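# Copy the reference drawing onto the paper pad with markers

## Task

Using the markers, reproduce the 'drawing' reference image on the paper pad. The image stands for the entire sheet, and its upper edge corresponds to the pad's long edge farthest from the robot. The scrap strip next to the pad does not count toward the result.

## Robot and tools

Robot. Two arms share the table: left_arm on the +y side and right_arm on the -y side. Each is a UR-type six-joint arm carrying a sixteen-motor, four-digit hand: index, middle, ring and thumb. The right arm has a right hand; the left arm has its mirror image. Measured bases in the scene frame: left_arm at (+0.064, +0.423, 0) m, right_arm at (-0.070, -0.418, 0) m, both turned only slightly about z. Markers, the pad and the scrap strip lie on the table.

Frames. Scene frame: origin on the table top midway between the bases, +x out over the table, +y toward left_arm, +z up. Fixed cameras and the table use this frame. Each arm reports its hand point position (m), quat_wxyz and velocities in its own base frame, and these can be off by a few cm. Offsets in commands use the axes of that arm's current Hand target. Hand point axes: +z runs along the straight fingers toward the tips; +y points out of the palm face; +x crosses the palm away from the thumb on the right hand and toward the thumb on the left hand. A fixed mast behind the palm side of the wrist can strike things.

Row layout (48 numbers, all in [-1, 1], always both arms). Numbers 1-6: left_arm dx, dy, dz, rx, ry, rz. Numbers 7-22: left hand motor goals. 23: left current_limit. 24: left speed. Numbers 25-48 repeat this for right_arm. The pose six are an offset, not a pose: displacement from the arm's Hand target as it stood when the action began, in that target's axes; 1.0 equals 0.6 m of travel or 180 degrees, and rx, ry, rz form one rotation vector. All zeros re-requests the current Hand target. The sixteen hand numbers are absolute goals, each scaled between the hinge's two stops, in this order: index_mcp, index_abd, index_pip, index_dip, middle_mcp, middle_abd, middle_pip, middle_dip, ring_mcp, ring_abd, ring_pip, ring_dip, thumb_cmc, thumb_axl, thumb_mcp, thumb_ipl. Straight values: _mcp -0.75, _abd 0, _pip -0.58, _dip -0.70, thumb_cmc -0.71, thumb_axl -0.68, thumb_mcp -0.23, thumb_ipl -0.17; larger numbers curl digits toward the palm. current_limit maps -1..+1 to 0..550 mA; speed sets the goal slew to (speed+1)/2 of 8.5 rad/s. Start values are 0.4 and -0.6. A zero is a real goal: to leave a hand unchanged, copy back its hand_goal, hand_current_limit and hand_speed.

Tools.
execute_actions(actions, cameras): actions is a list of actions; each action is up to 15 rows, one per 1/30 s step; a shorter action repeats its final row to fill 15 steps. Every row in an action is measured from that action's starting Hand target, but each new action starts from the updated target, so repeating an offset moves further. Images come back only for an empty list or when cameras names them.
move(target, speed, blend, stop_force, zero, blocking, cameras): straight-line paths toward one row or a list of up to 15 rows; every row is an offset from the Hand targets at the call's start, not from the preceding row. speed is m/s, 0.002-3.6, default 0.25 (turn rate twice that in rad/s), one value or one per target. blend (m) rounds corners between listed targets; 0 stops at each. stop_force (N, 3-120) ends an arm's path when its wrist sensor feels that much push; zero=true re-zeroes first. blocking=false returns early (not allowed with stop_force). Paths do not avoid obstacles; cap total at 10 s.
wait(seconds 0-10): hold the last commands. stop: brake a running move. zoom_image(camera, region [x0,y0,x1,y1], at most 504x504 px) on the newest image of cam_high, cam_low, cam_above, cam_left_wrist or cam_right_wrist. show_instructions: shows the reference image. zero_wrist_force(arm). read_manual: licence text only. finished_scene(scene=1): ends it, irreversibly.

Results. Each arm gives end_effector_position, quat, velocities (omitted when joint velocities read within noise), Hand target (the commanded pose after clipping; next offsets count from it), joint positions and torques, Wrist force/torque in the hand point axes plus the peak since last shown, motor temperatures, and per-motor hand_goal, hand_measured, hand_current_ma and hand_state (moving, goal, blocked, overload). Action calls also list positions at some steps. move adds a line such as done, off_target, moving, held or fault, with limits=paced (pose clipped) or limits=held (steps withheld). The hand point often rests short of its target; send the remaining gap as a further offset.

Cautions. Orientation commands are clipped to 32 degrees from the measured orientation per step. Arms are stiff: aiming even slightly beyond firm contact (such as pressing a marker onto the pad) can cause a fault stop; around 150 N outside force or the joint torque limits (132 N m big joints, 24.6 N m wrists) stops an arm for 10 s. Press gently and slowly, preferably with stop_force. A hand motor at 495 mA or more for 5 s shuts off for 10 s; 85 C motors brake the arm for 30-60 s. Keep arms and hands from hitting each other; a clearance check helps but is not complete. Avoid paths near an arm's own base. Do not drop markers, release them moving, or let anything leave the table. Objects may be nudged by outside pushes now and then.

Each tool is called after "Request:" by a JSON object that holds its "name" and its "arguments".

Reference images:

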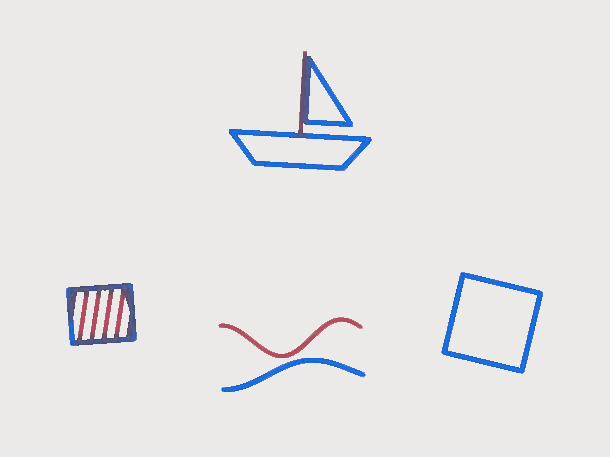

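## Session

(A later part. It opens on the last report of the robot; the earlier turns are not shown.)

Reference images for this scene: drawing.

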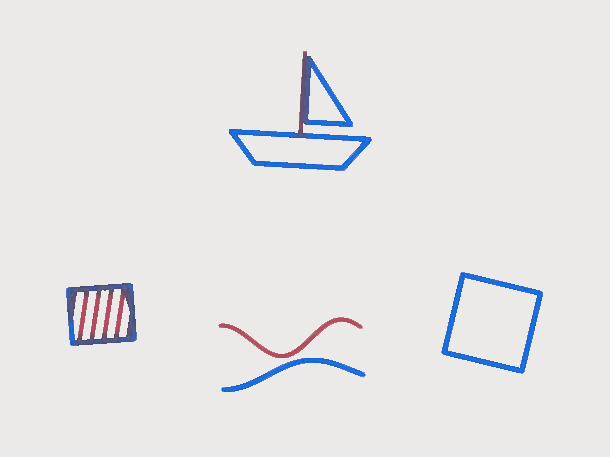

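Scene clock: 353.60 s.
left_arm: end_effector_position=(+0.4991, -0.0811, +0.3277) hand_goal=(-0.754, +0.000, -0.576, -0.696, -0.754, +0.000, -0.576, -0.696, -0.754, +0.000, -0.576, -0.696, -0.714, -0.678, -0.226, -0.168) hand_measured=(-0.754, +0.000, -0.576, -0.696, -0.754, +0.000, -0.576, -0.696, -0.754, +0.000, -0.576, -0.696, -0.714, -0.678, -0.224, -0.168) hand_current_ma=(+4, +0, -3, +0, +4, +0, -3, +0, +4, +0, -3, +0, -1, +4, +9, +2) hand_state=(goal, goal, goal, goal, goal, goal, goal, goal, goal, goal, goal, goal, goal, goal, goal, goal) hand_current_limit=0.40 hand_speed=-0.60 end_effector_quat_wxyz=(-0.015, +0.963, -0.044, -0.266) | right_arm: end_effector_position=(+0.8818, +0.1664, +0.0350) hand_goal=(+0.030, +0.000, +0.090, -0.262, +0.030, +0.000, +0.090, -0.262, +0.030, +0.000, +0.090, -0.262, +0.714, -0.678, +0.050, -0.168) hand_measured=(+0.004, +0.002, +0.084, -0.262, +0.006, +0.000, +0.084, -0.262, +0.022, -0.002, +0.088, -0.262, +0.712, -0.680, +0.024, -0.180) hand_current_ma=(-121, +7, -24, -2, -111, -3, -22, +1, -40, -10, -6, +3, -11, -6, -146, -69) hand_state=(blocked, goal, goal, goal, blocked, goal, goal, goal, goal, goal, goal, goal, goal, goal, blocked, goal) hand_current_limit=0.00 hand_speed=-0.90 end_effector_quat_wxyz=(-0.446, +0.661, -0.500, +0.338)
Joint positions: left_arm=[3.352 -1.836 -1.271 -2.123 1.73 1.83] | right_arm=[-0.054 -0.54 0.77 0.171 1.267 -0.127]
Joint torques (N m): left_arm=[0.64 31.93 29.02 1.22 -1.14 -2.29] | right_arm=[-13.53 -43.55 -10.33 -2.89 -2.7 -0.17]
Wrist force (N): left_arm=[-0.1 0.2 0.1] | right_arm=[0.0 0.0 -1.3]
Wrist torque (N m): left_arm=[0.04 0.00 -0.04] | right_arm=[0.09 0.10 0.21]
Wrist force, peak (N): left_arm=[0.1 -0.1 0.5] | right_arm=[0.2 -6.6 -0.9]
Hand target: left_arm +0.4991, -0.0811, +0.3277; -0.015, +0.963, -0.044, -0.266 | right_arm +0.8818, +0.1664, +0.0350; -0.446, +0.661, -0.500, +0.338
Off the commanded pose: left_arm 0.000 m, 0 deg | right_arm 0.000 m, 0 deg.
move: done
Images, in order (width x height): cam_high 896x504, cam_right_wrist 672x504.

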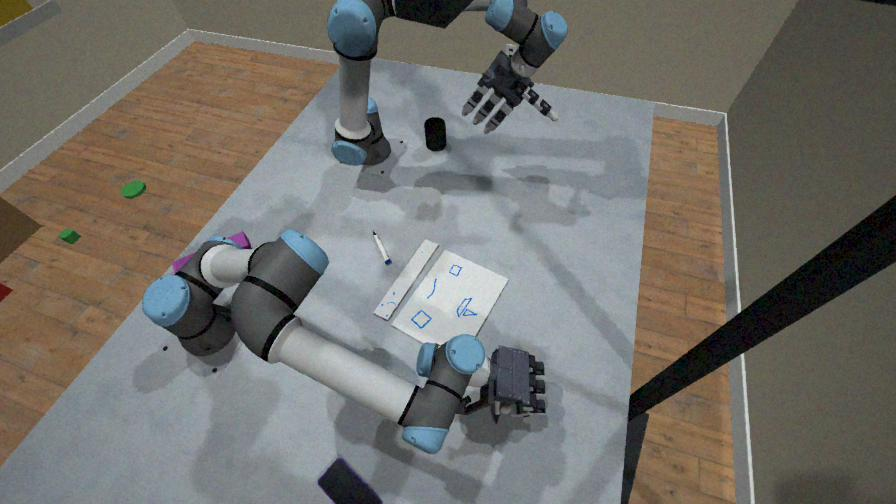

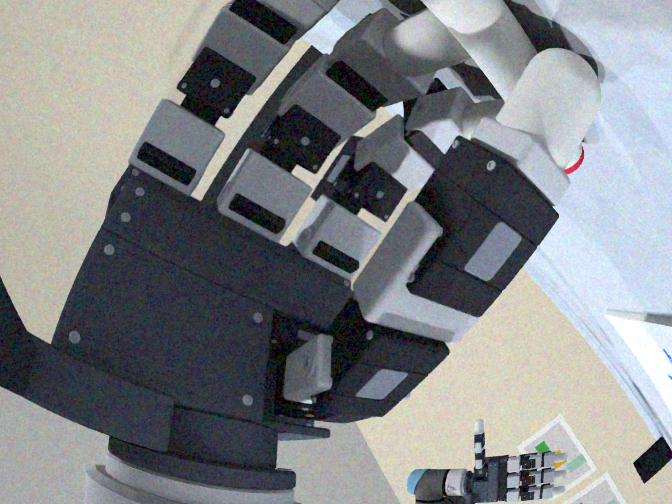

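Request:
{"name": "move", "arguments": {"target": [[0,0,0,0,0,0,-0.754,0,-0.576,-0.696,-0.754,0,-0.576,-0.696,-0.754,0,-0.576,-0.696,-0.714,-0.678,-0.226,-0.168,0.4,-0.6,0,0,0,0,0,0,0.05,0,0.10,-0.25,0.055,0,0.10,-0.25,0.05,0,0.10,-0.25,0.714,-0.678,0.085,-0.15,0.7,-0.92],
[0,0,0,0,0,0,-0.754,0,-0.576,-0.696,-0.754,0,-0.576,-0.696,-0.754,0,-0.576,-0.696,-0.714,-0.678,-0.226,-0.168,0.4,-0.6,0,-0.0155,-0.0062,0,0,0,0.05,0,0.10,-0.25,0.055,0,0.10,-0.25,0.05,0,0.10,-0.25,0.714,-0.678,0.085,-0.15,0.7,-0.92],
[0,0,0,0,0,0,-0.754,0,-0.576,-0.696,-0.754,0,-0.576,-0.696,-0.754,0,-0.576,-0.696,-0.714,-0.678,-0.226,-0.168,0.4,-0.6,0,-0.1854,-0.0749,0,0,0,0.05,0,0.10,-0.25,0.055,0,0.10,-0.25,0.05,0,0.10,-0.25,0.714,-0.678,0.085,-0.15,0.7,-0.92],
[0,0,0,0,0,0,-0.754,0,-0.576,-0.696,-0.754,0,-0.576,-0.696,-0.754,0,-0.576,-0.696,-0.714,-0.678,-0.226,-0.168,0.4,-0.6,0.015,0.0953,-0.6139,0,0.1313,0.0531,0.05,0,0.10,-0.25,0.055,0,0.10,-0.25,0.05,0,0.10,-0.25,0.714,-0.678,0.085,-0.15,0.7,-0.92]], "speed": [0.05,0.05,0.15,0.25], "blend": [0,0,0.02,0], "cameras": ["cam_above","cam_high","cam_right_wrist"]}}

Scene clock: 359.50 s.
left_arm: end_effector_position=(+0.4991, -0.0811, +0.3277) hand_goal=(-0.754, +0.000, -0.576, -0.696, -0.754, +0.000, -0.576, -0.696, -0.754, +0.000, -0.576, -0.696, -0.714, -0.678, -0.226, -0.168) hand_measured=(-0.754, +0.000, -0.576, -0.696, -0.754, +0.000, -0.576, -0.696, -0.754, +0.000, -0.576, -0.696, -0.714, -0.678, -0.224, -0.168) hand_current_ma=(+4, +0, -3, +0, +4, +0, -3, +0, +4, +0, -3, +0, -1, +4, +9, +2) hand_state=(goal, goal, goal, goal, goal, goal, goal, goal, goal, goal, goal, goal, goal, goal, goal, goal) hand_current_limit=0.40 hand_speed=-0.60 end_effector_quat_wxyz=(-0.015, +0.963, -0.044, -0.266) | right_arm: end_effector_position=(+0.5350, +0.0591, +0.1194) hand_goal=(+0.050, +0.000, +0.100, -0.250, +0.054, +0.000, +0.100, -0.250, +0.050, +0.000, +0.100, -0.250, +0.714, -0.678, +0.084, -0.150) hand_measured=(+0.008, +0.002, +0.084, -0.260, +0.014, +0.000, +0.084, -0.258, +0.032, -0.002, +0.088, -0.258, +0.710, -0.680, +0.024, -0.180) hand_current_ma=(-203, +7, -68, -46, -193, -3, -67, -35, -81, -10, -48, -34, -18, -6, -360, -182) hand_state=(blocked, goal, goal, goal, blocked, goal, goal, goal, goal, goal, goal, goal, goal, goal, blocked, blocked) hand_current_limit=0.70 hand_speed=-0.92 end_effector_quat_wxyz=(+0.361, -0.534, +0.634, -0.428)
Joint positions: left_arm=[3.352 -1.836 -1.271 -2.123 1.73 1.83] | right_arm=[-0.192 -1.48 2.043 -0.18 1.549 -0.008]
Joint torques (N m): left_arm=[0.55 31.14 28.27 1.28 -1.16 -2.4] | right_arm=[-14.56 -32.67 -7.49 -3.32 -2.87 0.96]
Wrist force (N): left_arm=[0.0 -0.1 0.5] | right_arm=[-0.2 0.2 -1.1]
Wrist torque (N m): left_arm=[-0.04 0.01 -0.02] | right_arm=[0.09 0.10 0.09]
Wrist force, peak (N): left_arm=[0.2 0.1 0.6] | right_arm=[0.2 0.9 -2.1]
Hand target: left_arm +0.4991, -0.0811, +0.3277; -0.015, +0.963, -0.044, -0.266 | right_arm +0.5349, +0.0590, +0.1194; +0.361, -0.534, +0.634, -0.428
Off the commanded pose: left_arm 0.000 m, 0 deg | right_arm 0.000 m, 0 deg.
move: done
Images, in order (width x height): cam_high 896x504, cam_above 896x504, cam_right_wrist 672x504.

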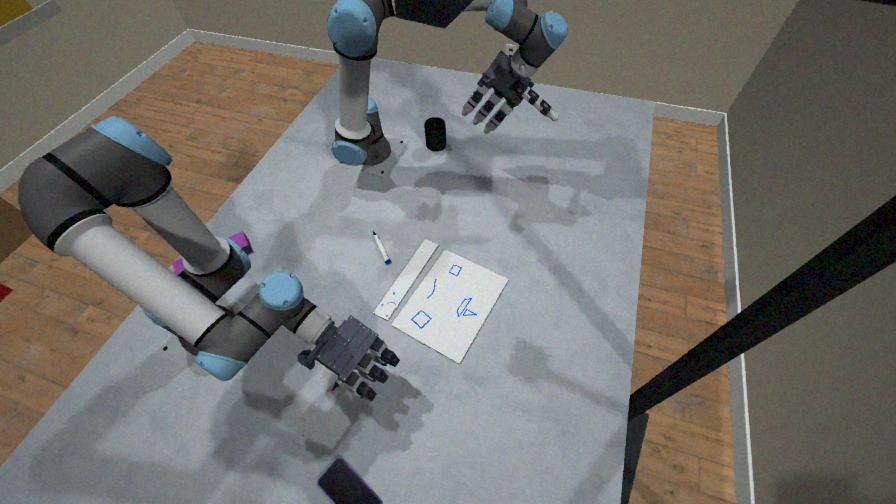

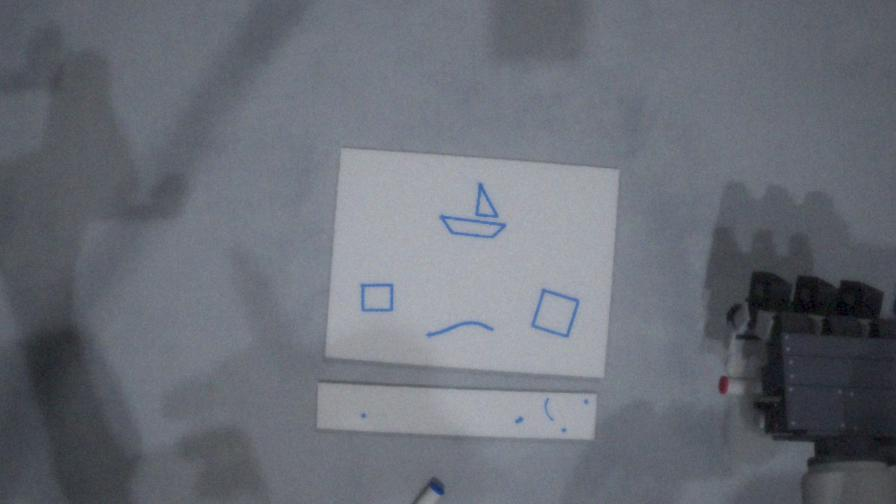

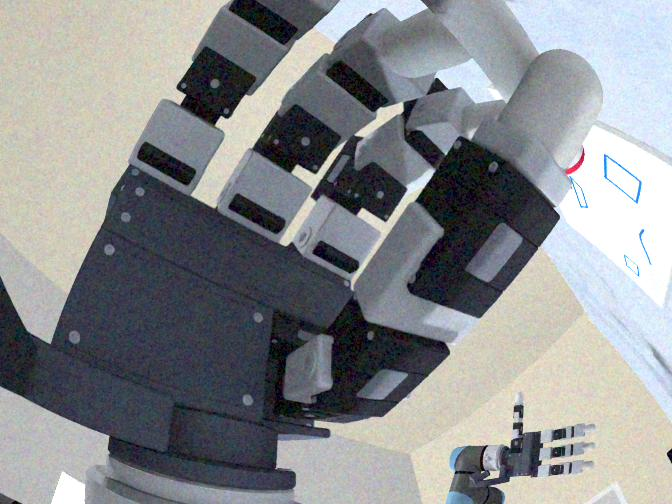

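Request:
{"name": "move", "arguments": {"target": [0,0,0,0,0,0,-0.754,0,-0.576,-0.696,-0.754,0,-0.576,-0.696,-0.754,0,-0.576,-0.696,-0.714,-0.678,-0.226,-0.168,0.4,-0.6,0,0.1103,0.0446,0,0,0,0.05,0,0.10,-0.25,0.055,0,0.10,-0.25,0.05,0,0.10,-0.25,0.714,-0.678,0.085,-0.15,0.7,-0.92], "speed": 0.1}}

Request:
{"name": "move", "arguments": {"target": [0,0,0,0,0,0,-0.754,0,-0.576,-0.696,-0.754,0,-0.576,-0.696,-0.754,0,-0.576,-0.696,-0.714,-0.678,-0.226,-0.168,0.4,-0.6,0,0.0309,0.0125,0,0,0,0.05,0,0.10,-0.25,0.055,0,0.10,-0.25,0.05,0,0.10,-0.25,0.714,-0.678,0.085,-0.15,0.7,-0.92], "speed": 0.012, "stop_force": 3}}

Request:
{"name": "move", "arguments": {"target": [[0,0,0,0,0,0,-0.754,0,-0.576,-0.696,-0.754,0,-0.576,-0.696,-0.754,0,-0.576,-0.696,-0.714,-0.678,-0.226,-0.168,0.4,-0.6,0,0,0,0,0,0,-0.02,0,0.10,-0.26,-0.02,0,0.10,-0.26,-0.01,0,0.10,-0.26,0.714,-0.678,0.0,-0.168,0.4,-0.85],
[0,0,0,0,0,0,-0.754,0,-0.576,-0.696,-0.754,0,-0.576,-0.696,-0.754,0,-0.576,-0.696,-0.714,-0.678,-0.226,-0.168,0.4,-0.6,0,-0.00773,-0.00312,0,0,0,-0.0685,0,0.12,-0.262,-0.0685,0,0.12,-0.262,-0.0685,0,0.12,-0.262,0.714,-0.678,-0.03,-0.168,0.4,-0.8],
[0,0,0,0,0,0,-0.754,0,-0.576,-0.696,-0.754,0,-0.576,-0.696,-0.754,0,-0.576,-0.696,-0.714,-0.678,-0.226,-0.168,0.4,-0.6,0,-0.05,-0.0202,0,0,0,-0.342,0,0.27,-0.262,-0.342,0,0.27,-0.262,-0.342,0,0.27,-0.262,0.714,-0.678,-0.112,-0.168,0.4,-0.6]], "speed": [0.03,0.03,0.08], "cameras": ["cam_high","cam_right_wrist"]}}

Scene clock: 362.30 s.
left_arm: end_effector_position=(+0.4991, -0.0811, +0.3277) hand_goal=(-0.754, +0.000, -0.576, -0.696, -0.754, +0.000, -0.576, -0.696, -0.754, +0.000, -0.576, -0.696, -0.714, -0.678, -0.226, -0.168) hand_measured=(-0.754, +0.000, -0.576, -0.696, -0.754, +0.000, -0.576, -0.696, -0.754, +0.000, -0.576, -0.696, -0.714, -0.678, -0.224, -0.168) hand_current_ma=(+4, +0, -3, +0, +4, +0, -3, +0, +4, +0, -3, +0, -1, +4, +9, +2) hand_state=(goal, goal, goal, goal, goal, goal, goal, goal, goal, goal, goal, goal, goal, goal, goal, goal) hand_current_limit=0.40 hand_speed=-0.60 end_effector_quat_wxyz=(-0.015, +0.963, -0.044, -0.266) | right_arm: end_effector_position=(+0.5350, +0.0590, +0.0481) hand_goal=(+0.050, +0.000, +0.100, -0.250, +0.054, +0.000, +0.100, -0.250, +0.050, +0.000, +0.100, -0.250, +0.714, -0.678, +0.084, -0.150) hand_measured=(+0.008, +0.002, +0.084, -0.260, +0.014, +0.000, +0.084, -0.258, +0.032, -0.002, +0.088, -0.258, +0.710, -0.680, +0.024, -0.180) hand_current_ma=(-203, +7, -68, -46, -193, -3, -67, -35, -81, -10, -48, -34, -18, -6, -360, -182) hand_state=(blocked, goal, goal, goal, blocked, goal, goal, goal, goal, goal, goal, goal, goal, goal, blocked, blocked) hand_current_limit=0.70 hand_speed=-0.92 end_effector_quat_wxyz=(+0.361, -0.534, +0.634, -0.428)
Joint positions: left_arm=[3.352 -1.836 -1.271 -2.123 1.73 1.83] | right_arm=[-0.192 -1.36 2.13 -0.387 1.55 -0.008]
Joint torques (N m): left_arm=[-0.42 31.2 28.58 1.16 -1.21 -2.37] | right_arm=[13.72 -10.88 -5.16 -3.39 2.72 1.08]
Wrist force (N): left_arm=[-0.1 0.0 0.3] | right_arm=[0.0 0.2 -0.9]
Wrist torque (N m): left_arm=[-0.01 0.01 -0.03] | right_arm=[0.06 0.07 0.10]
Wrist force, peak (N): left_arm=[0.1 0.1 0.6] | right_arm=[-0.2 0.8 -1.1]
Hand target: left_arm +0.4991, -0.0811, +0.3277; -0.015, +0.963, -0.044, -0.266 | right_arm +0.5350, +0.0591, +0.0480; +0.361, -0.534, +0.634, -0.428
Off the commanded pose: left_arm 0.000 m, 0 deg | right_arm 0.000 m, 0 deg.
move: done

Scene clock: 364.87 s.
left_arm: end_effector_position=(+0.4991, -0.0811, +0.3277) hand_goal=(-0.754, +0.000, -0.576, -0.696, -0.754, +0.000, -0.576, -0.696, -0.754, +0.000, -0.576, -0.696, -0.714, -0.678, -0.226, -0.168) hand_measured=(-0.754, +0.000, -0.576, -0.696, -0.754, +0.000, -0.576, -0.696, -0.754, +0.000, -0.576, -0.696, -0.714, -0.678, -0.224, -0.168) hand_current_ma=(+4, +0, -3, +0, +4, +0, -3, +0, +4, +0, -3, +0, -1, +4, +9, +2) hand_state=(goal, goal, goal, goal, goal, goal, goal, goal, goal, goal, goal, goal, goal, goal, goal, goal) hand_current_limit=0.40 hand_speed=-0.60 end_effector_quat_wxyz=(-0.015, +0.963, -0.044, -0.266) | right_arm: end_effector_position=(+0.5350, +0.0591, +0.0332) hand_goal=(+0.050, +0.000, +0.100, -0.250, +0.054, +0.000, +0.100, -0.250, +0.050, +0.000, +0.100, -0.250, +0.714, -0.678, +0.084, -0.150) hand_measured=(+0.008, +0.002, +0.088, -0.252, +0.016, +0.000, +0.086, -0.254, +0.034, -0.002, +0.090, -0.256, +0.710, -0.680, +0.024, -0.180) hand_current_ma=(-203, +7, -55, -7, -188, -3, -65, -14, -76, -9, -44, -21, -18, -6, -360, -182) hand_state=(blocked, goal, goal, goal, blocked, goal, goal, goal, goal, goal, goal, goal, goal, goal, blocked, blocked) hand_current_limit=0.70 hand_speed=-0.92 end_effector_quat_wxyz=(+0.361, -0.534, +0.634, -0.428)
Joint positions: left_arm=[3.352 -1.836 -1.271 -2.123 1.73 1.83] | right_arm=[-0.192 -1.331 2.145 -0.431 1.55 -0.008]
Joint torques (N m): left_arm=[0.33 31 28.78 1.37 -1.23 -2.38] | right_arm=[11.28 -35.07 -23 2.22 2.67 -0.25]
Wrist force (N): left_arm=[0.1 0.2 0.5] | right_arm=[0.3 -0.7 -1.2]
Wrist torque (N m): left_arm=[-0.01 -0.01 -0.02] | right_arm=[0.00 0.05 0.10]
Wrist force, peak (N): left_arm=[0.1 0.2 0.5] | right_arm=[-0.4 -10.1 -3.7]
Hand target: left_arm +0.4991, -0.0811, +0.3277; -0.015, +0.963, -0.044, -0.266 | right_arm +0.5350, +0.0591, +0.0332; +0.361, -0.534, +0.634, -0.428 (not the last commanded pose)
Off the commanded pose: left_arm 0.000 m, 0 deg | right_arm 0.005 m, 0 deg.
move: contact (right_arm)

Scene clock: 368.20 s.
left_arm: end_effector_position=(+0.4991, -0.0811, +0.3277) hand_goal=(-0.754, +0.000, -0.576, -0.696, -0.754, +0.000, -0.576, -0.696, -0.754, +0.000, -0.576, -0.696, -0.714, -0.678, -0.226, -0.168) hand_measured=(-0.754, +0.000, -0.576, -0.696, -0.754, +0.000, -0.576, -0.696, -0.754, +0.000, -0.576, -0.696, -0.714, -0.678, -0.224, -0.168) hand_current_ma=(+4, +0, -3, +0, +4, +0, -3, +0, +4, +0, -3, +0, -1, +4, +9, +2) hand_state=(goal, goal, goal, goal, goal, goal, goal, goal, goal, goal, goal, goal, goal, goal, goal, goal) hand_current_limit=0.40 hand_speed=-0.60 end_effector_quat_wxyz=(-0.015, +0.963, -0.044, -0.266) | right_arm: end_effector_position=(+0.5350, +0.0591, +0.0655) hand_goal=(-0.342, +0.000, +0.270, -0.262, -0.342, +0.000, +0.270, -0.262, -0.342, +0.000, +0.270, -0.262, +0.714, -0.678, -0.112, -0.168) hand_measured=(-0.332, +0.002, +0.266, -0.260, -0.332, +0.000, +0.266, -0.260, -0.330, -0.002, +0.266, -0.260, +0.710, -0.680, -0.108, -0.170) hand_current_ma=(+48, +7, -18, +9, +44, -3, -19, +8, +55, -9, -19, +9, -13, -6, +21, -6) hand_state=(goal, goal, goal, goal, goal, goal, goal, goal, goal, goal, goal, goal, goal, goal, goal, goal) hand_current_limit=0.40 hand_speed=-0.60 end_effector_quat_wxyz=(+0.361, -0.534, +0.634, -0.428)
Joint positions: left_arm=[3.352 -1.836 -1.271 -2.123 1.73 1.83] | right_arm=[-0.192 -1.393 2.112 -0.336 1.55 -0.008]
Joint torques (N m): left_arm=[0.07 30.75 28.18 1.32 -1.34 -2.3] | right_arm=[-10.67 -34.44 -25.26 2.03 -1.78 -0.56]
Wrist force (N): left_arm=[0.0 0.3 0.5] | right_arm=[-0.1 -0.1 -1.0]
Wrist torque (N m): left_arm=[0.01 0.01 -0.03] | right_arm=[0.00 0.10 0.08]
Wrist force, peak (N): left_arm=[-0.3 0.2 0.5] | right_arm=[-0.1 -2.6 -2.1]
Hand target: left_arm +0.4991, -0.0811, +0.3277; -0.015, +0.963, -0.044, -0.266 | right_arm +0.5350, +0.0590, +0.0655; +0.361, -0.534, +0.634, -0.428
Off the commanded pose: left_arm 0.000 m, 0 deg | right_arm 0.000 m, 0 deg.
move: done
Images, in order (width x height): cam_high 896x504, cam_right_wrist 672x504.

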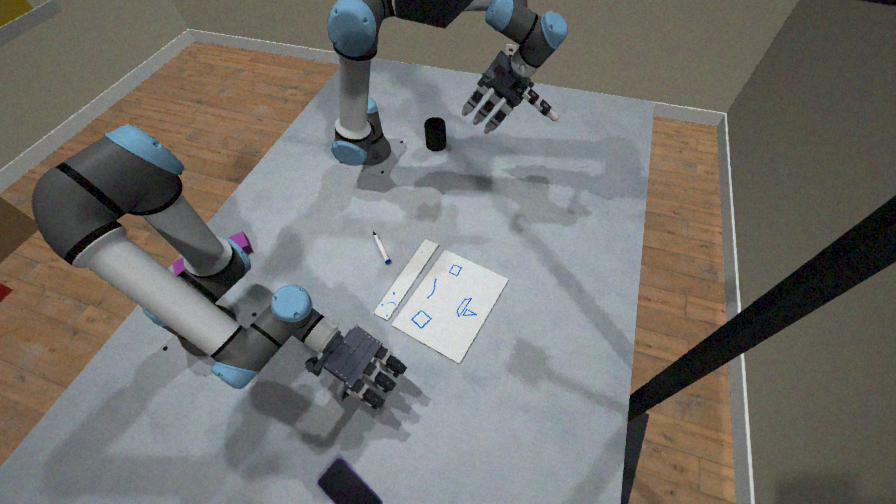

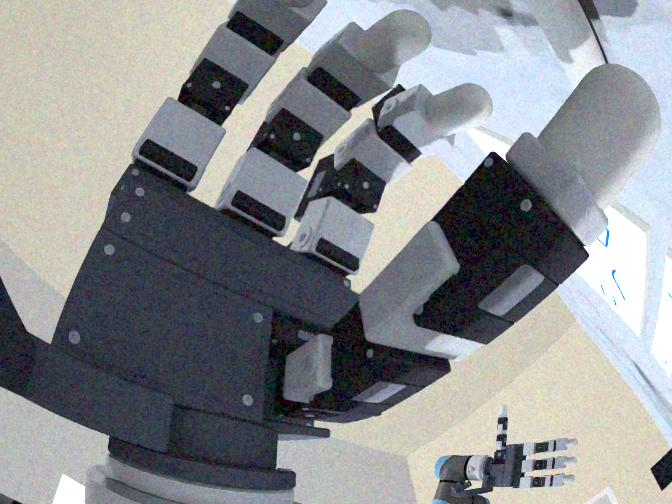

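Request:
{"name": "move", "arguments": {"target": [0,0,0,0,0,0,-0.754,0,-0.576,-0.696,-0.754,0,-0.576,-0.696,-0.754,0,-0.576,-0.696,-0.714,-0.678,-0.226,-0.168,0.4,-0.6,0,-0.1927,0.0120,0.1222,0,0,-0.342,0,0.27,-0.262,-0.342,0,0.27,-0.262,-0.342,0,0.27,-0.262,0.714,-0.678,-0.112,-0.168,0.4,-0.6], "speed": 0.2}}

Request:
{"name": "move", "arguments": {"target": [[0,0,0,0,0,0,-0.754,0,-0.576,-0.696,-0.754,0,-0.576,-0.696,-0.754,0,-0.576,-0.696,-0.714,-0.678,-0.226,-0.168,0.4,-0.6,-0.2606,0,-0.0610,0,-0.25,0,-0.342,0,0.27,-0.262,-0.342,0,0.27,-0.262,-0.342,0,0.27,-0.262,0.714,-0.678,-0.112,-0.168,0.4,-0.6],
[0,0,0,0,0,0,-0.754,0,-0.576,-0.696,-0.754,0,-0.576,-0.696,-0.754,0,-0.576,-0.696,-0.714,-0.678,-0.226,-0.168,0.4,-0.6,-0.3444,0,-0.1604,0,-0.3889,0,-0.342,0,0.27,-0.262,-0.342,0,0.27,-0.262,-0.342,0,0.27,-0.262,0.714,-0.678,-0.112,-0.168,0.4,-0.6]], "speed": 0.3, "blend": [0.02,0], "cameras": ["cam_above","cam_high"]}}

Scene clock: 373.17 s.
left_arm: end_effector_position=(+0.4991, -0.0811, +0.3277) hand_goal=(-0.754, +0.000, -0.576, -0.696, -0.754, +0.000, -0.576, -0.696, -0.754, +0.000, -0.576, -0.696, -0.714, -0.678, -0.226, -0.168) hand_measured=(-0.754, +0.000, -0.576, -0.696, -0.754, +0.000, -0.576, -0.696, -0.754, +0.000, -0.576, -0.696, -0.714, -0.678, -0.224, -0.168) hand_current_ma=(+4, +0, -3, +0, +4, +0, -3, +0, +4, +0, -3, +0, -1, +4, +9, +2) hand_state=(goal, goal, goal, goal, goal, goal, goal, goal, goal, goal, goal, goal, goal, goal, goal, goal) hand_current_limit=0.40 hand_speed=-0.60 end_effector_quat_wxyz=(-0.015, +0.963, -0.044, -0.266) | right_arm: end_effector_position=(+0.5840, +0.0505, +0.1700) hand_goal=(-0.342, +0.000, +0.270, -0.262, -0.342, +0.000, +0.270, -0.262, -0.342, +0.000, +0.270, -0.262, +0.714, -0.678, -0.112, -0.168) hand_measured=(-0.332, +0.002, +0.268, -0.260, -0.332, +0.000, +0.268, -0.260, -0.330, -0.002, +0.268, -0.260, +0.710, -0.680, -0.110, -0.170) hand_current_ma=(+48, +7, -10, +9, +44, -3, -11, +8, +55, -9, -11, +9, -13, -6, +8, -6) hand_state=(goal, goal, goal, goal, goal, goal, goal, goal, goal, goal, goal, goal, goal, goal, goal, goal) hand_current_limit=0.40 hand_speed=-0.60 end_effector_quat_wxyz=(+0.456, -0.455, +0.540, -0.541)
Joint positions: left_arm=[3.352 -1.836 -1.271 -2.123 1.73 1.83] | right_arm=[-0.192 -1.527 2.162 -0.636 1.548 0.001]
Joint torques (N m): left_arm=[0.69 30.41 28.51 1.28 -1.22 -2.18] | right_arm=[12.06 -31.43 -7.82 -4.59 -1.37 1.12]
Wrist force (N): left_arm=[0.2 0.0 0.2] | right_arm=[-0.1 0.0 -1.6]
Wrist torque (N m): left_arm=[0.01 -0.03 -0.01] | right_arm=[-0.04 0.16 0.09]
Wrist force, peak (N): left_arm=[-0.3 0.0 0.5] | right_arm=[-0.4 -0.3 -1.7]
Hand target: left_arm +0.4991, -0.0811, +0.3277; -0.015, +0.963, -0.044, -0.266 | right_arm +0.5841, +0.0506, +0.1701; +0.456, -0.455, +0.540, -0.541
Off the commanded pose: left_arm 0.000 m, 0 deg | right_arm 0.000 m, 0 deg.
move: done

Scene clock: 376.00 s.
left_arm: end_effector_position=(+0.4991, -0.0811, +0.3277) hand_goal=(-0.754, +0.000, -0.576, -0.696, -0.754, +0.000, -0.576, -0.696, -0.754, +0.000, -0.576, -0.696, -0.714, -0.678, -0.226, -0.168) hand_measured=(-0.754, +0.000, -0.576, -0.696, -0.754, +0.000, -0.576, -0.696, -0.754, +0.000, -0.576, -0.696, -0.714, -0.678, -0.224, -0.168) hand_current_ma=(+4, +0, -3, +0, +4, +0, -3, +0, +4, +0, -3, +0, -1, +4, +9, +2) hand_state=(goal, goal, goal, goal, goal, goal, goal, goal, goal, goal, goal, goal, goal, goal, goal, goal) hand_current_limit=0.40 hand_speed=-0.60 end_effector_quat_wxyz=(-0.015, +0.963, -0.044, -0.266) | right_arm: end_effector_position=(+0.5242, +0.2704, +0.1701) hand_goal=(-0.342, +0.000, +0.270, -0.262, -0.342, +0.000, +0.270, -0.262, -0.342, +0.000, +0.270, -0.262, +0.714, -0.678, -0.112, -0.168) hand_measured=(-0.332, +0.002, +0.268, -0.260, -0.332, +0.000, +0.268, -0.260, -0.330, -0.002, +0.268, -0.260, +0.710, -0.680, -0.110, -0.170) hand_current_ma=(+48, +7, -10, +9, +44, -3, -11, +8, +55, -9, -11, +9, -13, -6, +7, -6) hand_state=(goal, goal, goal, goal, goal, goal, goal, goal, goal, goal, goal, goal, goal, goal, goal, goal) hand_current_limit=0.40 hand_speed=-0.60 end_effector_quat_wxyz=(+0.684, -0.683, +0.181, -0.182)
Joint positions: left_arm=[3.352 -1.836 -1.271 -2.123 1.73 1.83] | right_arm=[-0.174 -1.357 1.963 -0.609 0.345 0.002]
Joint torques (N m): left_arm=[0.28 29.94 27.92 1.21 -1.3 -2.6] | right_arm=[13.44 -11.8 -27.04 2.04 -2.84 -1.53]
Wrist force (N): left_arm=[0.2 0.0 0.3] | right_arm=[0.0 -0.2 -1.3]
Wrist torque (N m): left_arm=[-0.01 -0.02 -0.02] | right_arm=[-0.10 0.14 0.18]
Wrist force, peak (N): left_arm=[0.1 0.0 0.5] | right_arm=[-0.2 -0.3 -1.7]
Hand target: left_arm +0.4991, -0.0811, +0.3277; -0.015, +0.963, -0.044, -0.266 | right_arm +0.5241, +0.2705, +0.1701; +0.684, -0.683, +0.181, -0.182
Off the commanded pose: left_arm 0.000 m, 0 deg | right_arm 0.000 m, 0 deg.
move: done
Images, in order (width x height): cam_high 896x504, cam_above 896x504.

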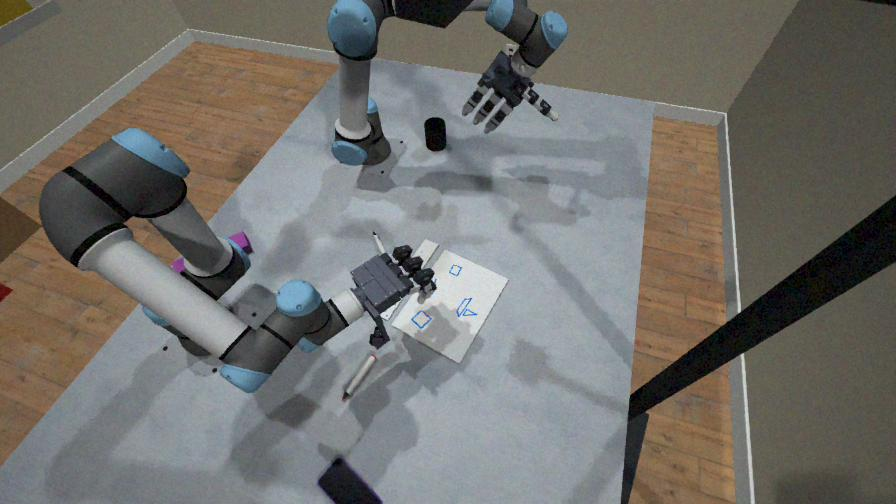

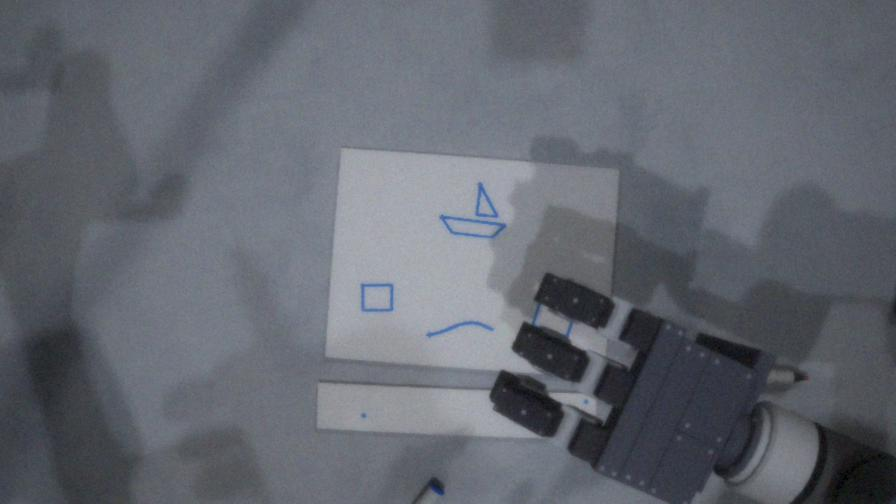

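Request:
{"name": "move", "arguments": {"target": [[0,0,0,0,0,0,-0.754,0,-0.576,-0.696,-0.754,0,-0.576,-0.696,-0.754,0,-0.576,-0.696,-0.714,-0.678,-0.226,-0.168,0.4,-0.6,-0.1052,0,-0.0232,0,-0.1111,0,-0.342,0,0.27,-0.262,-0.342,0,0.27,-0.262,-0.342,0,0.27,-0.262,0.714,-0.678,-0.112,-0.168,0.4,-0.6],
[0,0,0,0,0,0,-0.754,0,-0.576,-0.696,-0.754,0,-0.576,-0.696,-0.754,0,-0.576,-0.696,-0.714,-0.678,-0.226,-0.168,0.4,-0.6,-0.1922,0,-0.0885,0,-0.2222,0,-0.342,0,0.27,-0.262,-0.342,0,0.27,-0.262,-0.342,0,0.27,-0.262,0.714,-0.678,-0.112,-0.168,0.4,-0.6],
[0,0,0,0,0,0,-0.754,0,-0.576,-0.696,-0.754,0,-0.576,-0.696,-0.754,0,-0.576,-0.696,-0.714,-0.678,-0.226,-0.168,0.4,-0.6,-0.2059,0,-0.2520,0,-0.4167,0,-0.342,0,0.27,-0.262,-0.342,0,0.27,-0.262,-0.342,0,0.27,-0.262,0.714,-0.678,-0.112,-0.168,0.4,-0.6]], "speed": 0.3, "blend": [0.015,0.02,0], "cameras": ["cam_above","cam_high"]}}

Scene clock: 380.20 s.
left_arm: end_effector_position=(+0.4991, -0.0811, +0.3277) hand_goal=(-0.754, +0.000, -0.576, -0.696, -0.754, +0.000, -0.576, -0.696, -0.754, +0.000, -0.576, -0.696, -0.714, -0.678, -0.226, -0.168) hand_measured=(-0.754, +0.000, -0.576, -0.696, -0.754, +0.000, -0.576, -0.696, -0.754, +0.000, -0.576, -0.696, -0.714, -0.678, -0.224, -0.168) hand_current_ma=(+4, +0, -3, +0, +4, +0, -3, +0, +4, +0, -3, +0, -1, +4, +9, +2) hand_state=(goal, goal, goal, goal, goal, goal, goal, goal, goal, goal, goal, goal, goal, goal, goal, goal) hand_current_limit=0.40 hand_speed=-0.60 end_effector_quat_wxyz=(-0.015, +0.963, -0.044, -0.266) | right_arm: end_effector_position=(+0.3419, +0.2005, +0.1698) hand_goal=(-0.342, +0.000, +0.270, -0.262, -0.342, +0.000, +0.270, -0.262, -0.342, +0.000, +0.270, -0.262, +0.714, -0.678, -0.112, -0.168) hand_measured=(-0.332, +0.002, +0.268, -0.260, -0.332, +0.000, +0.268, -0.260, -0.330, -0.002, +0.268, -0.260, +0.710, -0.680, -0.110, -0.170) hand_current_ma=(+48, +7, -10, +9, +44, -3, -11, +8, +55, -9, -11, +9, -13, -6, +7, -6) hand_state=(goal, goal, goal, goal, goal, goal, goal, goal, goal, goal, goal, goal, goal, goal, goal, goal) hand_current_limit=0.40 hand_speed=-0.60 end_effector_quat_wxyz=(+0.653, -0.653, -0.273, +0.272)
Joint positions: left_arm=[3.352 -1.836 -1.271 -2.123 1.73 1.83] | right_arm=[-0.152 -1.165 1.694 -0.531 -0.942 -0.001]
Joint torques (N m): left_arm=[-0.24 30.66 28.49 1.59 -1.38 -2.33] | right_arm=[13.53 -19.51 -26.06 4.27 -2.52 -1.55]
Wrist force (N): left_arm=[0.0 0.2 0.4] | right_arm=[-0.3 -0.1 -1.5]
Wrist torque (N m): left_arm=[0.00 -0.01 -0.03] | right_arm=[-0.06 0.17 0.19]
Wrist force, peak (N): left_arm=[0.0 0.1 0.6] | right_arm=[-0.7 -0.2 -1.6]
Hand target: left_arm +0.4991, -0.0811, +0.3277; -0.015, +0.963, -0.044, -0.266 | right_arm +0.3419, +0.2004, +0.1698; +0.653, -0.653, -0.273, +0.272
Off the commanded pose: left_arm 0.000 m, 0 deg | right_arm 0.000 m, 0 deg.
move: done
Images, in order (width x height): cam_high 896x504, cam_above 896x504.

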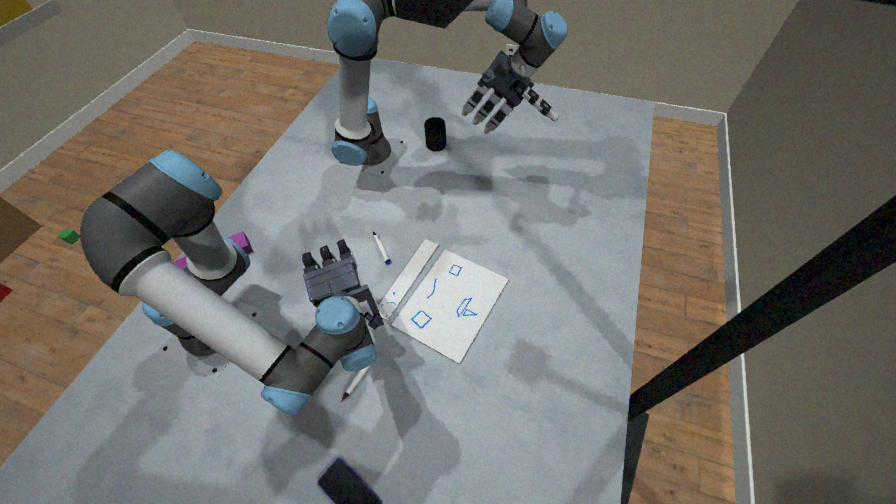

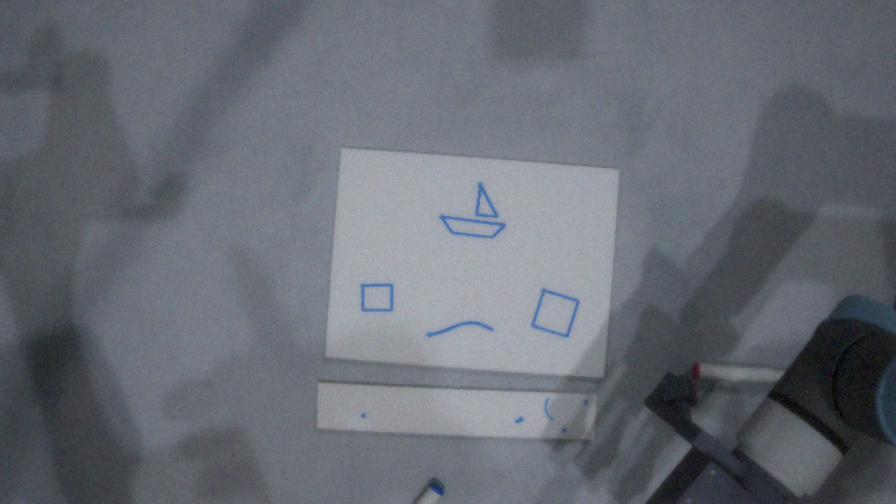

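Request:
{"name": "move", "arguments": {"target": [0,0,0,0,0,0,-0.754,0,-0.576,-0.696,-0.754,0,-0.576,-0.696,-0.754,0,-0.576,-0.696,-0.714,-0.678,-0.226,-0.168,0.4,-0.6,-0.1178,0,-0.2359,0,-0.1944,0,-0.342,0,0.27,-0.262,-0.342,0,0.27,-0.262,-0.342,0,0.27,-0.262,0.714,-0.678,-0.112,-0.168,0.4,-0.6], "speed": 0.25}}

Request:
{"name": "move", "arguments": {"target": [0,0,0,0,0,0,-0.754,0,-0.576,-0.696,-0.754,0,-0.576,-0.696,-0.754,0,-0.576,-0.696,-0.714,-0.678,-0.226,-0.168,0.4,-0.6,0,0.1167,-0.0811,-0.1222,0,0,-0.342,0,0.27,-0.262,-0.342,0,0.27,-0.262,-0.342,0,0.27,-0.262,0.714,-0.678,-0.112,-0.168,0.4,-0.6], "speed": 0.15, "cameras": ["cam_above","cam_high","cam_right_wrist","cam_low"]}}

Scene clock: 384.50 s.
left_arm: end_effector_position=(+0.4991, -0.0811, +0.3277) hand_goal=(-0.754, +0.000, -0.576, -0.696, -0.754, +0.000, -0.576, -0.696, -0.754, +0.000, -0.576, -0.696, -0.714, -0.678, -0.226, -0.168) hand_measured=(-0.754, +0.000, -0.576, -0.696, -0.754, +0.000, -0.576, -0.696, -0.754, +0.000, -0.576, -0.696, -0.714, -0.678, -0.224, -0.168) hand_current_ma=(+4, +0, -3, +0, +4, +0, -3, +0, +4, +0, -3, +0, -1, +4, +9, +2) hand_state=(goal, goal, goal, goal, goal, goal, goal, goal, goal, goal, goal, goal, goal, goal, goal, goal) hand_current_limit=0.40 hand_speed=-0.60 end_effector_quat_wxyz=(-0.015, +0.963, -0.044, -0.266) | right_arm: end_effector_position=(+0.3927, +0.0507, +0.1698) hand_goal=(-0.342, +0.000, +0.270, -0.262, -0.342, +0.000, +0.270, -0.262, -0.342, +0.000, +0.270, -0.262, +0.714, -0.678, -0.112, -0.168) hand_measured=(-0.332, +0.002, +0.268, -0.260, -0.332, +0.000, +0.268, -0.260, -0.330, -0.002, +0.268, -0.260, +0.710, -0.680, -0.110, -0.170) hand_current_ma=(+48, +7, -10, +9, +44, -3, -11, +8, +55, -9, -11, +9, -13, -6, +7, -6) hand_state=(goal, goal, goal, goal, goal, goal, goal, goal, goal, goal, goal, goal, goal, goal, goal, goal) hand_current_limit=0.40 hand_speed=-0.60 end_effector_quat_wxyz=(+0.540, -0.541, -0.456, +0.455)
Joint positions: left_arm=[3.352 -1.836 -1.271 -2.123 1.73 1.83] | right_arm=[-0.161 -0.948 1.348 -0.402 -1.561 -0.001]
Joint torques (N m): left_arm=[-0.58 30.34 27.5 1.58 -1.29 -2.5] | right_arm=[12.89 -28.17 -27.41 4.65 -2.72 -1.56]
Wrist force (N): left_arm=[-0.1 -0.1 0.2] | right_arm=[-0.3 -0.2 -1.2]
Wrist torque (N m): left_arm=[-0.01 0.00 -0.03] | right_arm=[-0.11 0.18 0.18]
Wrist force, peak (N): left_arm=[0.1 0.1 0.6] | right_arm=[-0.7 0.0 -1.6]
Hand target: left_arm +0.4991, -0.0811, +0.3277; -0.015, +0.963, -0.044, -0.266 | right_arm +0.3927, +0.0506, +0.1698; +0.540, -0.541, -0.456, +0.455
Off the commanded pose: left_arm 0.000 m, 0 deg | right_arm 0.000 m, 0 deg.
move: done

Scene clock: 386.50 s.
left_arm: end_effector_position=(+0.4991, -0.0811, +0.3277) hand_goal=(-0.754, +0.000, -0.576, -0.696, -0.754, +0.000, -0.576, -0.696, -0.754, +0.000, -0.576, -0.696, -0.714, -0.678, -0.226, -0.168) hand_measured=(-0.754, +0.000, -0.576, -0.696, -0.754, +0.000, -0.576, -0.696, -0.754, +0.000, -0.576, -0.696, -0.714, -0.678, -0.224, -0.168) hand_current_ma=(+4, +0, -3, +0, +4, +0, -3, +0, +4, +0, -3, +0, -1, +4, +9, +2) hand_state=(goal, goal, goal, goal, goal, goal, goal, goal, goal, goal, goal, goal, goal, goal, goal, goal) hand_current_limit=0.40 hand_speed=-0.60 end_effector_quat_wxyz=(-0.015, +0.963, -0.044, -0.266) | right_arm: end_effector_position=(+0.4408, +0.0424, +0.0999) hand_goal=(-0.342, +0.000, +0.270, -0.262, -0.342, +0.000, +0.270, -0.262, -0.342, +0.000, +0.270, -0.262, +0.714, -0.678, -0.112, -0.168) hand_measured=(-0.332, +0.002, +0.268, -0.260, -0.332, +0.000, +0.268, -0.260, -0.330, -0.002, +0.268, -0.260, +0.710, -0.680, -0.110, -0.170) hand_current_ma=(+48, +7, -10, +9, +44, -3, -11, +8, +55, -9, -11, +9, -13, -6, +7, -6) hand_state=(goal, goal, goal, goal, goal, goal, goal, goal, goal, goal, goal, goal, goal, goal, goal, goal) hand_current_limit=0.40 hand_speed=-0.60 end_effector_quat_wxyz=(-0.427, +0.634, +0.535, -0.360)
Joint positions: left_arm=[3.352 -1.836 -1.271 -2.123 1.73 1.83] | right_arm=[-0.161 -1.031 1.479 -0.833 -1.562 0.003]
Joint torques (N m): left_arm=[0.26 30.38 28.63 1.45 -1.2 -2.41] | right_arm=[-10.26 -49.06 -7.93 -2.01 -0.97 1.15]
Wrist force (N): left_arm=[0.1 -0.1 0.4] | right_arm=[-0.2 0.0 -1.3]
Wrist torque (N m): left_arm=[-0.03 -0.02 -0.01] | right_arm=[0.03 0.12 0.08]
Wrist force, peak (N): left_arm=[0.1 -0.1 0.5] | right_arm=[-0.2 -0.4 -1.6]
Hand target: left_arm +0.4991, -0.0811, +0.3277; -0.015, +0.963, -0.044, -0.266 | right_arm +0.4408, +0.0424, +0.0999; -0.427, +0.634, +0.535, -0.360
Off the commanded pose: left_arm 0.000 m, 0 deg | right_arm 0.000 m, 0 deg.
move: done
Images, in order (width x height): cam_high 896x504, cam_low 896x504, cam_above 896x504, cam_right_wrist 672x504.

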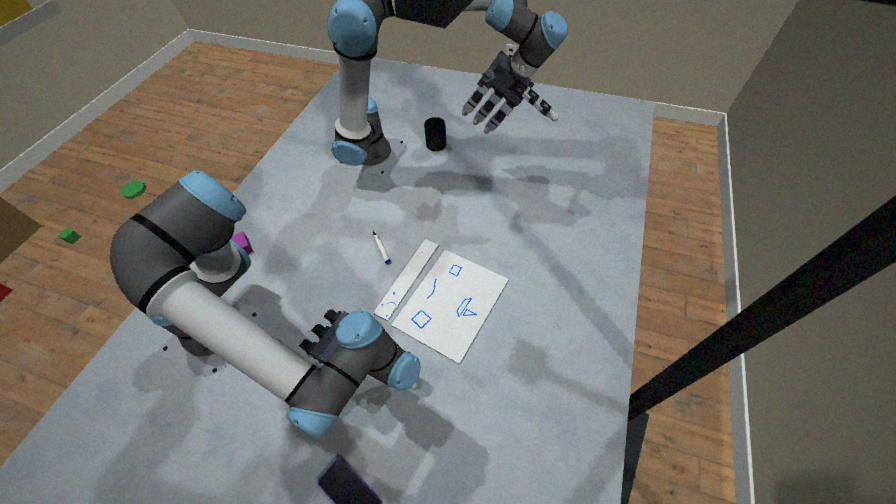

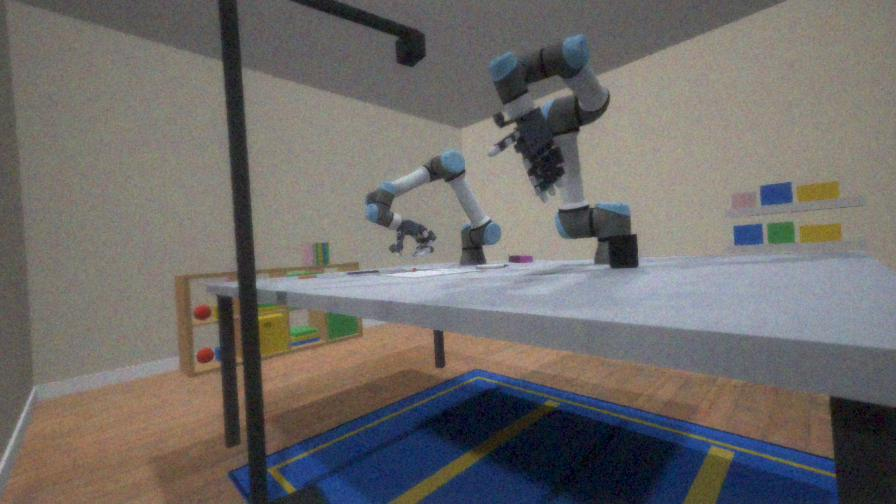

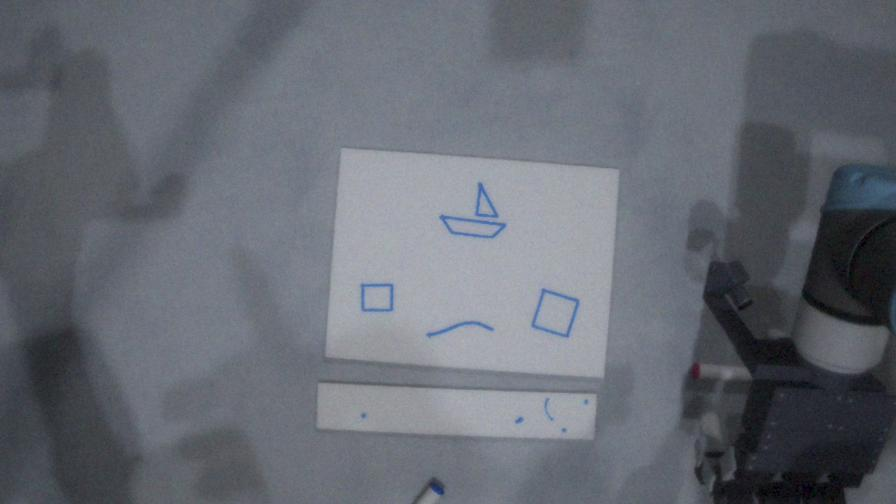

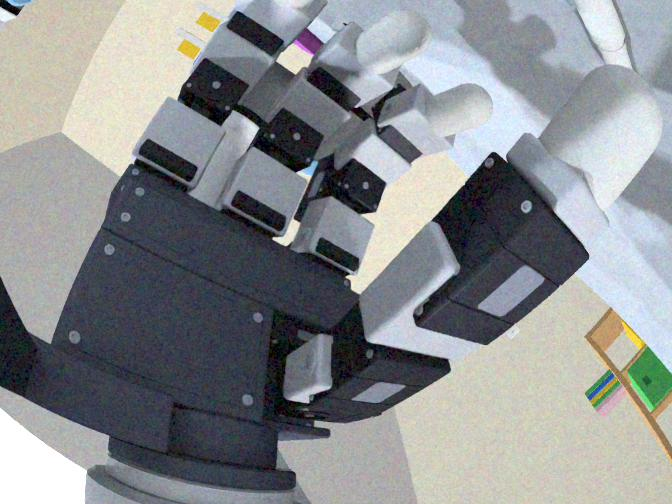

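Request:
{"name": "move", "arguments": {"target": [0,0,0,0,0,0,-0.754,0,-0.576,-0.696,-0.754,0,-0.576,-0.696,-0.754,0,-0.576,-0.696,-0.714,-0.678,-0.226,-0.168,0.4,-0.6,0,0.0918,0.0371,0,0,0,-0.342,0,0.27,-0.262,-0.342,0,0.27,-0.262,-0.342,0,0.27,-0.262,0.714,-0.678,-0.112,-0.168,0.4,-0.6], "speed": 0.06, "stop_force": 5, "cameras": ["cam_right_wrist","cam_above"]}}

Request:
{"name": "zoom_image", "arguments": {"camera": "cam_right_wrist", "region": [380, 0, 672, 260]}}

Request:
{"name": "zoom_image", "arguments": {"camera": "cam_above", "region": [660, 250, 860, 450]}}

Scene clock: 389.43 s.
left_arm: end_effector_position=(+0.4991, -0.0811, +0.3277) hand_goal=(-0.754, +0.000, -0.576, -0.696, -0.754, +0.000, -0.576, -0.696, -0.754, +0.000, -0.576, -0.696, -0.714, -0.678, -0.226, -0.168) hand_measured=(-0.754, +0.000, -0.576, -0.696, -0.754, +0.000, -0.576, -0.696, -0.754, +0.000, -0.576, -0.696, -0.714, -0.678, -0.224, -0.168) hand_current_ma=(+4, +0, -3, +0, +4, +0, -3, +0, +4, +0, -3, +0, -1, +4, +9, +2) hand_state=(goal, goal, goal, goal, goal, goal, goal, goal, goal, goal, goal, goal, goal, goal, goal, goal) hand_current_limit=0.40 hand_speed=-0.60 end_effector_quat_wxyz=(-0.015, +0.963, -0.044, -0.266) | right_arm: end_effector_position=(+0.4409, +0.0424, +0.0404) hand_goal=(-0.342, +0.000, +0.270, -0.262, -0.342, +0.000, +0.270, -0.262, -0.342, +0.000, +0.270, -0.262, +0.714, -0.678, -0.112, -0.168) hand_measured=(-0.332, +0.002, +0.268, -0.260, -0.332, +0.000, +0.268, -0.260, -0.330, -0.002, +0.268, -0.260, +0.710, -0.680, -0.110, -0.170) hand_current_ma=(+48, +7, -10, +9, +44, -3, -11, +8, +55, -9, -11, +9, -13, -6, +7, -6) hand_state=(goal, goal, goal, goal, goal, goal, goal, goal, goal, goal, goal, goal, goal, goal, goal, goal) hand_current_limit=0.40 hand_speed=-0.60 end_effector_quat_wxyz=(-0.427, +0.634, +0.535, -0.360)
Joint positions: left_arm=[3.352 -1.836 -1.271 -2.123 1.73 1.83] | right_arm=[-0.161 -0.963 1.538 -0.961 -1.562 0.003]
Joint torques (N m): left_arm=[0.6 30.22 28.45 1.26 -1.13 -2.42] | right_arm=[10.61 -26.49 -6.1 -1.84 2.66 1.15]
Wrist force (N): left_arm=[-0.1 -0.1 0.4] | right_arm=[-0.1 -0.3 -0.8]
Wrist torque (N m): left_arm=[-0.03 0.01 -0.03] | right_arm=[-0.05 0.09 0.09]
Wrist force, peak (N): left_arm=[0.2 0.1 0.5] | right_arm=[-0.1 0.2 -1.4]
Hand target: left_arm +0.4991, -0.0811, +0.3277; -0.015, +0.963, -0.044, -0.266 | right_arm +0.4409, +0.0424, +0.0404; -0.427, +0.634, +0.535, -0.360
Off the commanded pose: left_arm 0.000 m, 0 deg | right_arm 0.000 m, 0 deg.
move: done
Images, in order (width x height): cam_above 896x504, cam_right_wrist 672x504.

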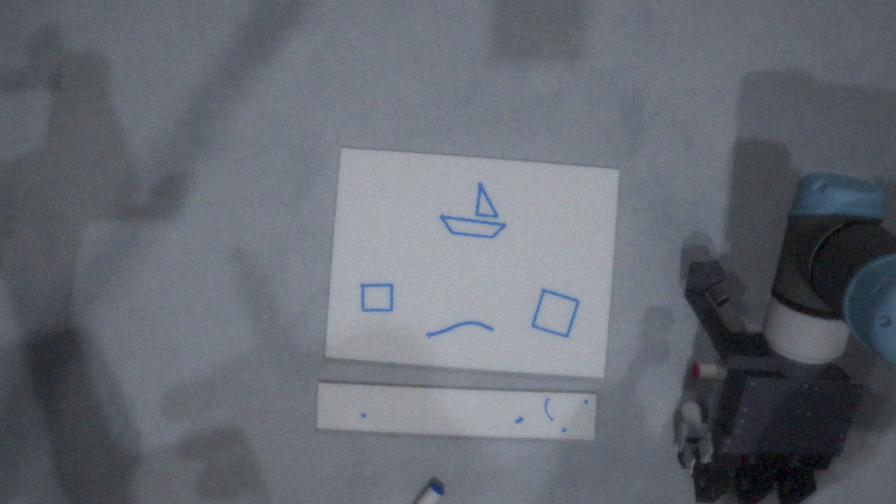

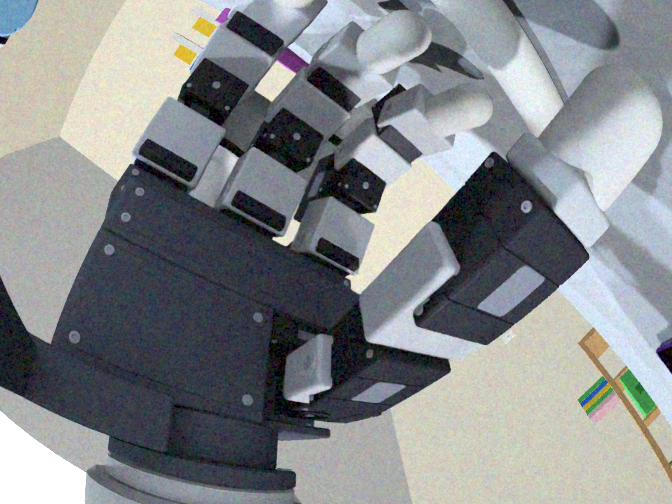

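Scaled by 1.726 from the camera's 672x504 image, which has a finer 960x720 frame.

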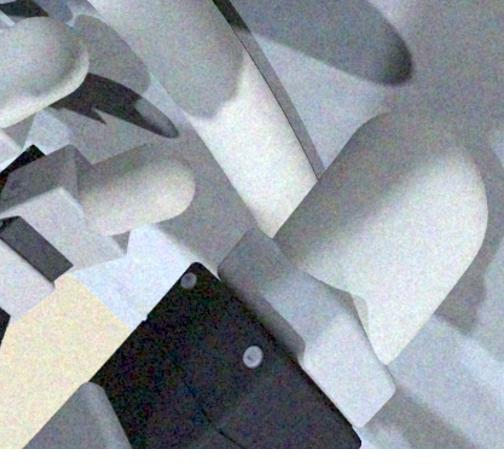

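Scaled by 2.520 from the camera's 896x504 image, which has a finer 1280x720 frame.

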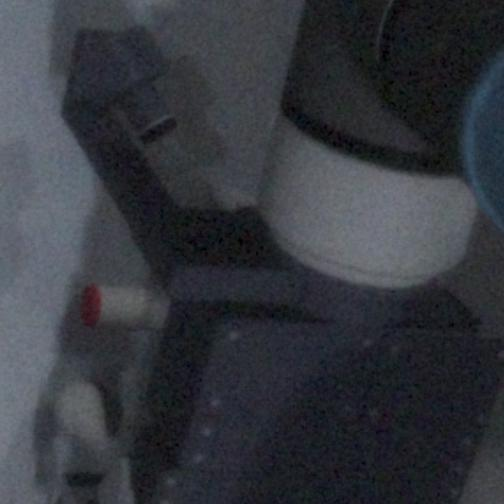

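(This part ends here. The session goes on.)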